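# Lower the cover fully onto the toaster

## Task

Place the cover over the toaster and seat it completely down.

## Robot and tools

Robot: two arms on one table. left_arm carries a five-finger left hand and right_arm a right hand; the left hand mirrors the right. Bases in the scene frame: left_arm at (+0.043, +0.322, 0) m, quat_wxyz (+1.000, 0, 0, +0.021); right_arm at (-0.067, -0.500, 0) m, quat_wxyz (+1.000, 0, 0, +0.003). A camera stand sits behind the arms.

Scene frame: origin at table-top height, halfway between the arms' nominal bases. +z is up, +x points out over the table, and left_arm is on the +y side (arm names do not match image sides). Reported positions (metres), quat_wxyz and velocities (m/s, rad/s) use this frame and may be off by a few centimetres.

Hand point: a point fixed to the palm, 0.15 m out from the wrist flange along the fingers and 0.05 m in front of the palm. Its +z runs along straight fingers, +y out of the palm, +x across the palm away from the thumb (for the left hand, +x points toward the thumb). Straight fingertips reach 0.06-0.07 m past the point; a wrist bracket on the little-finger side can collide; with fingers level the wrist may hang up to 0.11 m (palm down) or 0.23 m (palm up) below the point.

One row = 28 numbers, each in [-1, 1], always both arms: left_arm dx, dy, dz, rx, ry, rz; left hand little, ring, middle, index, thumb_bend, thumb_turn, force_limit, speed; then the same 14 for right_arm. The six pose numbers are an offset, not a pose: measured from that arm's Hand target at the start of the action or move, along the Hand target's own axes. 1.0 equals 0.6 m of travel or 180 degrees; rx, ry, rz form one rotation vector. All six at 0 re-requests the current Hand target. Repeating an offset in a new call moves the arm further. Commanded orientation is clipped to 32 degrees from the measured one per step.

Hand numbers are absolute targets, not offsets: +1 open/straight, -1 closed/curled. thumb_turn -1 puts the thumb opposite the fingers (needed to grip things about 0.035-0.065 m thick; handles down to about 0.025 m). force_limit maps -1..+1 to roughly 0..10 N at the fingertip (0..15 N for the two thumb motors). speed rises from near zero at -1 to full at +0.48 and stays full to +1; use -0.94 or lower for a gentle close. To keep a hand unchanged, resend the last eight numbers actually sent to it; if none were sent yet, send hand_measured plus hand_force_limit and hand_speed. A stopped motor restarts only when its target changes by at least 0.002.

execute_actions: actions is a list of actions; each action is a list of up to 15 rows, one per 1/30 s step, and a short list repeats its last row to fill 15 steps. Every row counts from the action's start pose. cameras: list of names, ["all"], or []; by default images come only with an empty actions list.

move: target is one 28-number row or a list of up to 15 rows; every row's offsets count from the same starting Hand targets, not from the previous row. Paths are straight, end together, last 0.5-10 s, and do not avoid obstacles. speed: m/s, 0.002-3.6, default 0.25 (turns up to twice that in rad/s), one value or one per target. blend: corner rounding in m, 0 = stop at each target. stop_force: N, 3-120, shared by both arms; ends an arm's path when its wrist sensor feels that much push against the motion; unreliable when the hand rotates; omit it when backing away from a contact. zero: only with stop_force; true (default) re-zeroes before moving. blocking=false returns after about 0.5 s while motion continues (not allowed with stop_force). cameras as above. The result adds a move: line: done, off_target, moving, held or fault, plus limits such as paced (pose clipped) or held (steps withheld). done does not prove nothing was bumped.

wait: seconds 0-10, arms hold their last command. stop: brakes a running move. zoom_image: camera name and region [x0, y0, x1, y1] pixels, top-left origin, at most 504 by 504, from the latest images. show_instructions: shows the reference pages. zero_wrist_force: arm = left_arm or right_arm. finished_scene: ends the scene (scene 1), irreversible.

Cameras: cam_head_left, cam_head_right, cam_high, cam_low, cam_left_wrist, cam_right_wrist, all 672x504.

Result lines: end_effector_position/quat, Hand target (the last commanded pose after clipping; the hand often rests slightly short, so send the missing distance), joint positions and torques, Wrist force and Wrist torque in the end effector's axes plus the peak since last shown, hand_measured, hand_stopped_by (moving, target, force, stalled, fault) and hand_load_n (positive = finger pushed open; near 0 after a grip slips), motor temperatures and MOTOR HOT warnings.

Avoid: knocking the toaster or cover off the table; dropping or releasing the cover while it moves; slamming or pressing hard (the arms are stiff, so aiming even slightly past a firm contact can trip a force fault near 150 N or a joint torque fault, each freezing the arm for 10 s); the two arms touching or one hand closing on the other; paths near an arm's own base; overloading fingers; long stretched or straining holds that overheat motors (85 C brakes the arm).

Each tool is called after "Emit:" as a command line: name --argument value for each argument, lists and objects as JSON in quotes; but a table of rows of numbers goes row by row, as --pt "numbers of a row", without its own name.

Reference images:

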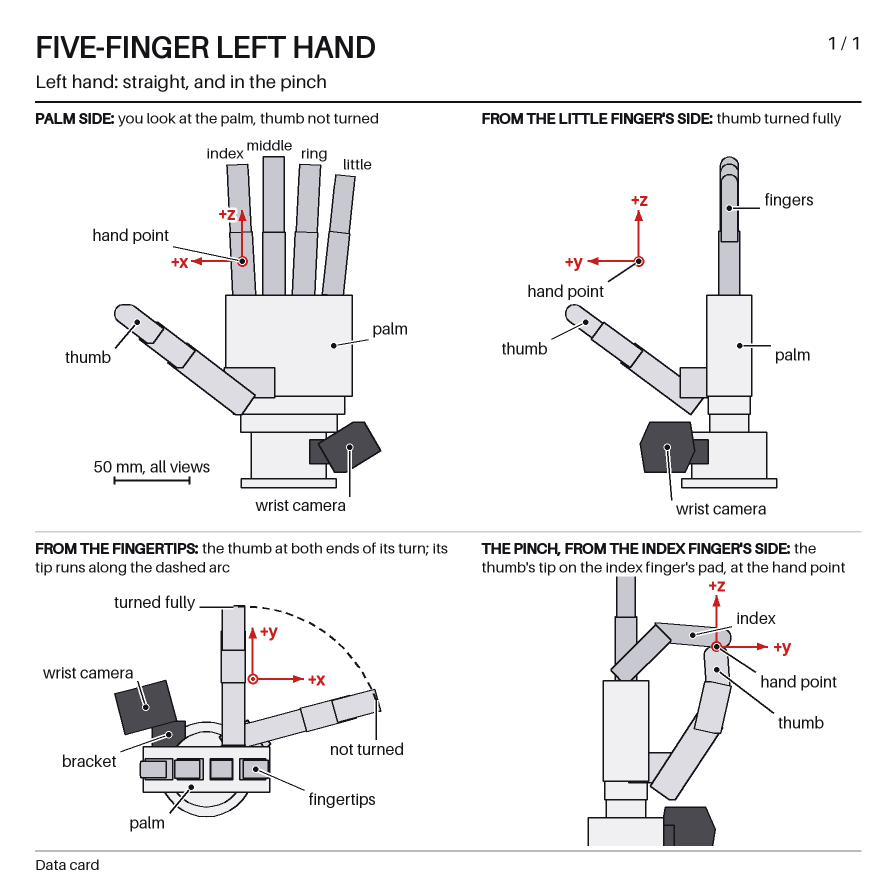

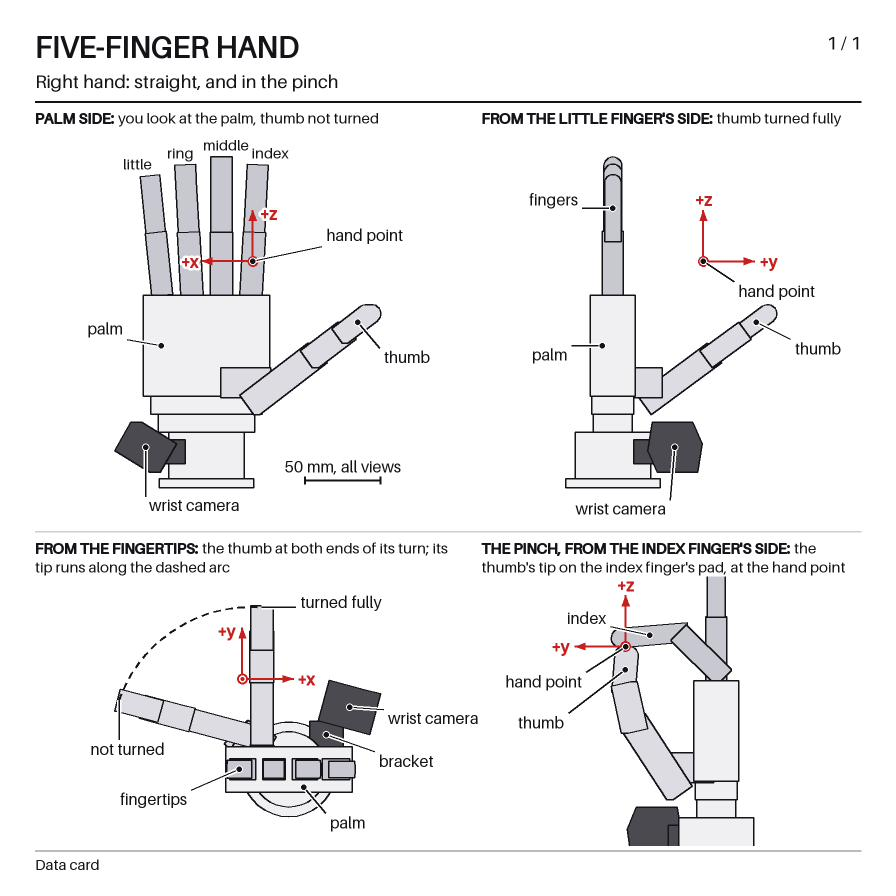

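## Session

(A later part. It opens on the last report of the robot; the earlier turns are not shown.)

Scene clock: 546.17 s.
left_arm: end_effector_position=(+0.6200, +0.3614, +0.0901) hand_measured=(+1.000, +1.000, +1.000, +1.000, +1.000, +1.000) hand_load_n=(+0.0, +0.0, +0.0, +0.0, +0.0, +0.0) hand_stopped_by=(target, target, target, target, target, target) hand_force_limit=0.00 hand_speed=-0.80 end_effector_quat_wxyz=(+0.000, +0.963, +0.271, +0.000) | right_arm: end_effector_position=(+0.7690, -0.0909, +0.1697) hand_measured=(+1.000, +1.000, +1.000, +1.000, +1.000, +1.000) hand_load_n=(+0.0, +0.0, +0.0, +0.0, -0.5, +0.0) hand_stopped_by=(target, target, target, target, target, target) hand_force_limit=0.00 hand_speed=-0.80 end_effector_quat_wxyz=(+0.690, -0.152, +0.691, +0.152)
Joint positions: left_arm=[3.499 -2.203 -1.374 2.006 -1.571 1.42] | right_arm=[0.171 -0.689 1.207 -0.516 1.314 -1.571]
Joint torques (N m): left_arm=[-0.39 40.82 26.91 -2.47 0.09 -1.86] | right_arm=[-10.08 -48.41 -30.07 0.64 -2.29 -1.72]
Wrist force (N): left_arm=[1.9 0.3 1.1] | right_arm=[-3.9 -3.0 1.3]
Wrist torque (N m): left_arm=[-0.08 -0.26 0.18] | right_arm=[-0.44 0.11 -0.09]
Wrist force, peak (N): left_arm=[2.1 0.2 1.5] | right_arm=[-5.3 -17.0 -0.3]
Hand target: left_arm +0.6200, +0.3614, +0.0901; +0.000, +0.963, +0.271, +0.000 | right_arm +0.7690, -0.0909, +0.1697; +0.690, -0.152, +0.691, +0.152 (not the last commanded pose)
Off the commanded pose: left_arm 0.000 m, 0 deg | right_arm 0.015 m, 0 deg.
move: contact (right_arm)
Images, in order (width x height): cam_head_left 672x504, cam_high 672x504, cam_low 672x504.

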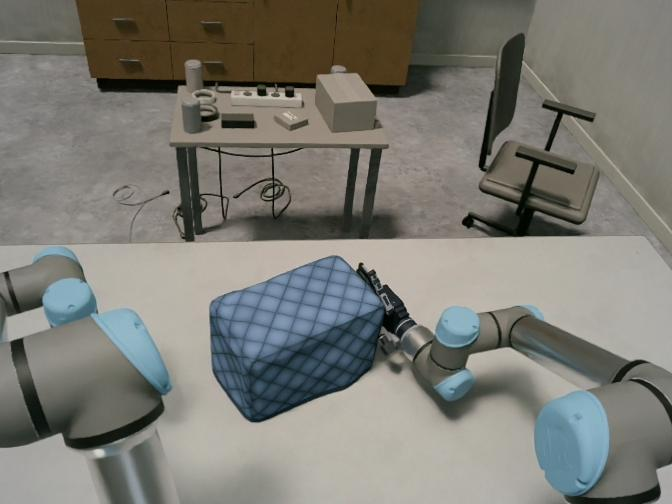

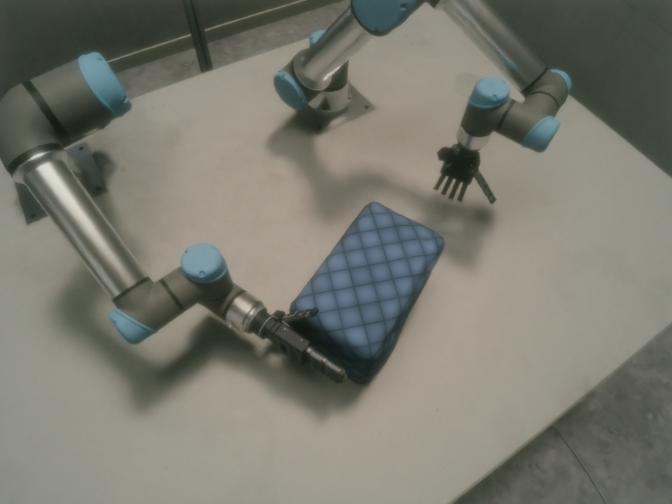

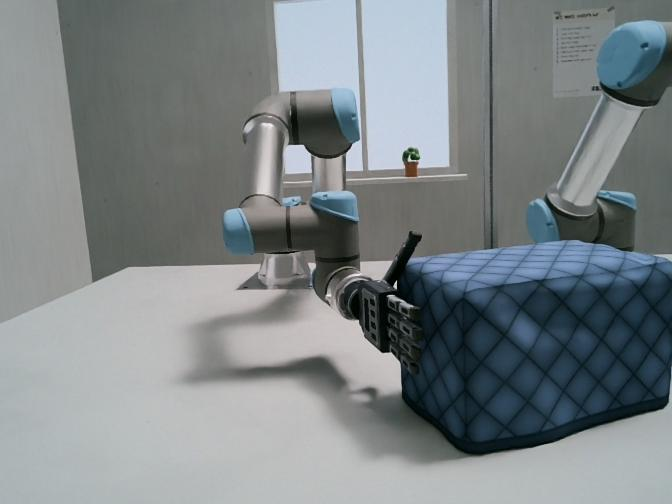

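Emit:
move --pt "0 0 0 0 0 0 1 1 1 1 1 1 0 -0.8 0 -0.15 0 0 0 0 1 1 1 1 1 1 0 -0.8" --pt "0 0 0 0 0 0 1 1 1 1 1 1 0 -0.8 -0.2 -0.3 -0.4 0 0 0 1 1 1 1 1 1 0 -0.8" --speed 0.2 --cameras '["cam_head_left","cam_high","cam_low"]'

Emit:
zoom_image --camera "cam_low" --region '[360, 220, 672, 480]'

Emit:
zoom_image --camera "cam_head_left" --region '[200, 240, 410, 430]'

Emit:
zoom_image --camera "cam_high" --region '[250, 190, 470, 410]'

Scene clock: 553.63 s.
left_arm: end_effector_position=(+0.6200, +0.3614, +0.0901) hand_measured=(+1.000, +1.000, +1.000, +1.000, +1.000, +1.000) hand_load_n=(+0.0, +0.0, +0.0, +0.0, +0.0, +0.0) hand_stopped_by=(target, target, target, target, target, target) hand_force_limit=0.00 hand_speed=-0.80 end_effector_quat_wxyz=(+0.000, +0.963, +0.271, +0.000) | right_arm: end_effector_position=(+0.6271, -0.3550, +0.2899) hand_measured=(+1.000, +1.000, +1.000, +1.000, +1.000, +1.000) hand_load_n=(-0.5, +0.0, +0.0, +0.0, +0.0, +0.0) hand_stopped_by=(target, target, target, target, target, target) hand_force_limit=0.00 hand_speed=-0.80 end_effector_quat_wxyz=(+0.690, -0.152, +0.691, +0.152)
Joint positions: left_arm=[3.499 -2.203 -1.374 2.006 -1.571 1.42] | right_arm=[-0.311 -1.235 1.784 -0.548 0.833 -1.572]
Joint torques (N m): left_arm=[0.59 40.56 27.63 -2.43 0.15 -1.91] | right_arm=[-10.94 -43.38 -4.4 0.66 -1.88 -0.77]
Wrist force (N): left_arm=[1.3 0.0 1.4] | right_arm=[-1.5 0.7 2.2]
Wrist torque (N m): left_arm=[-0.16 -0.17 0.16] | right_arm=[-0.17 -0.05 -0.10]
Wrist force, peak (N): left_arm=[1.9 0.1 1.8] | right_arm=[-4.0 -3.0 1.2]
Hand target: left_arm +0.6200, +0.3614, +0.0901; +0.000, +0.963, +0.271, +0.000 | right_arm +0.6270, -0.3551, +0.2900; +0.690, -0.152, +0.691, +0.152
Off the commanded pose: left_arm 0.000 m, 0 deg | right_arm 0.000 m, 0 deg.
move: done
Images, in order (width x height): cam_head_left 672x504, cam_high 672x504, cam_low 672x504.

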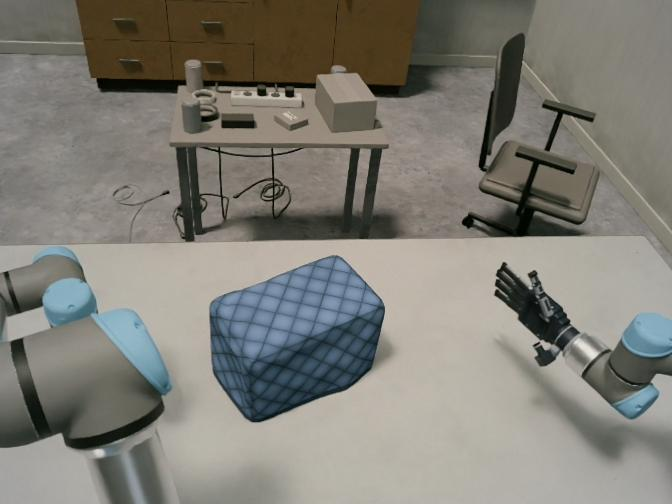

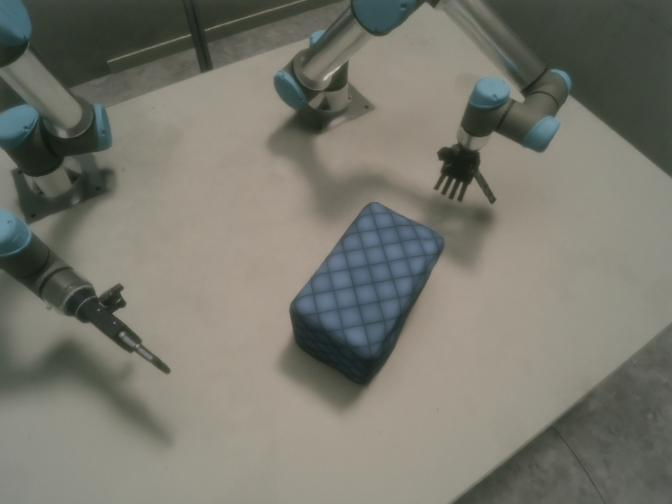

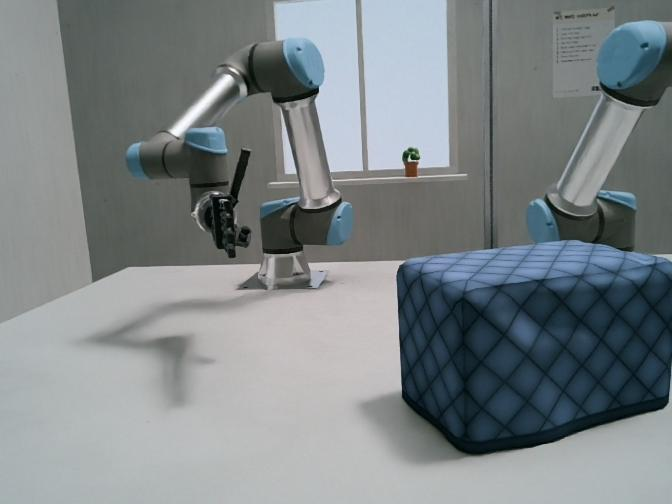

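Scaled by 1.615 from the camera's 672x504 image, which has a finer 960x720 frame.

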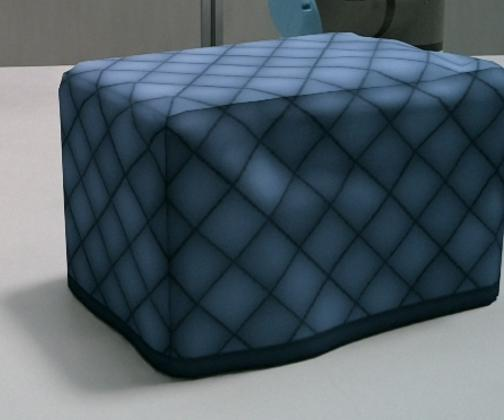

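Scaled by 2.400 from the camera's 672x504 image, which has a finer 960x720 frame.

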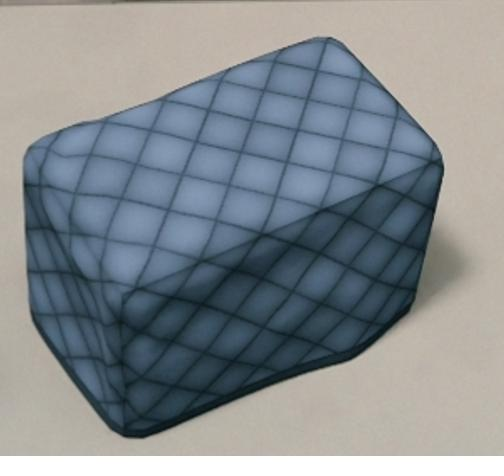

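Scaled by 2.291 from the camera's 672x504 image, which has a finer 960x720 frame.

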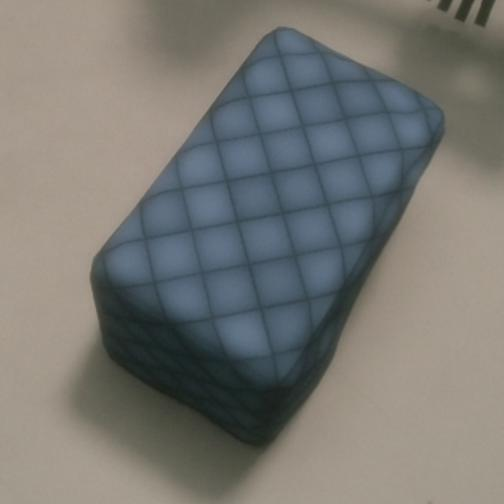

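Emit:
finished_scene

The scene is finished: the task was done.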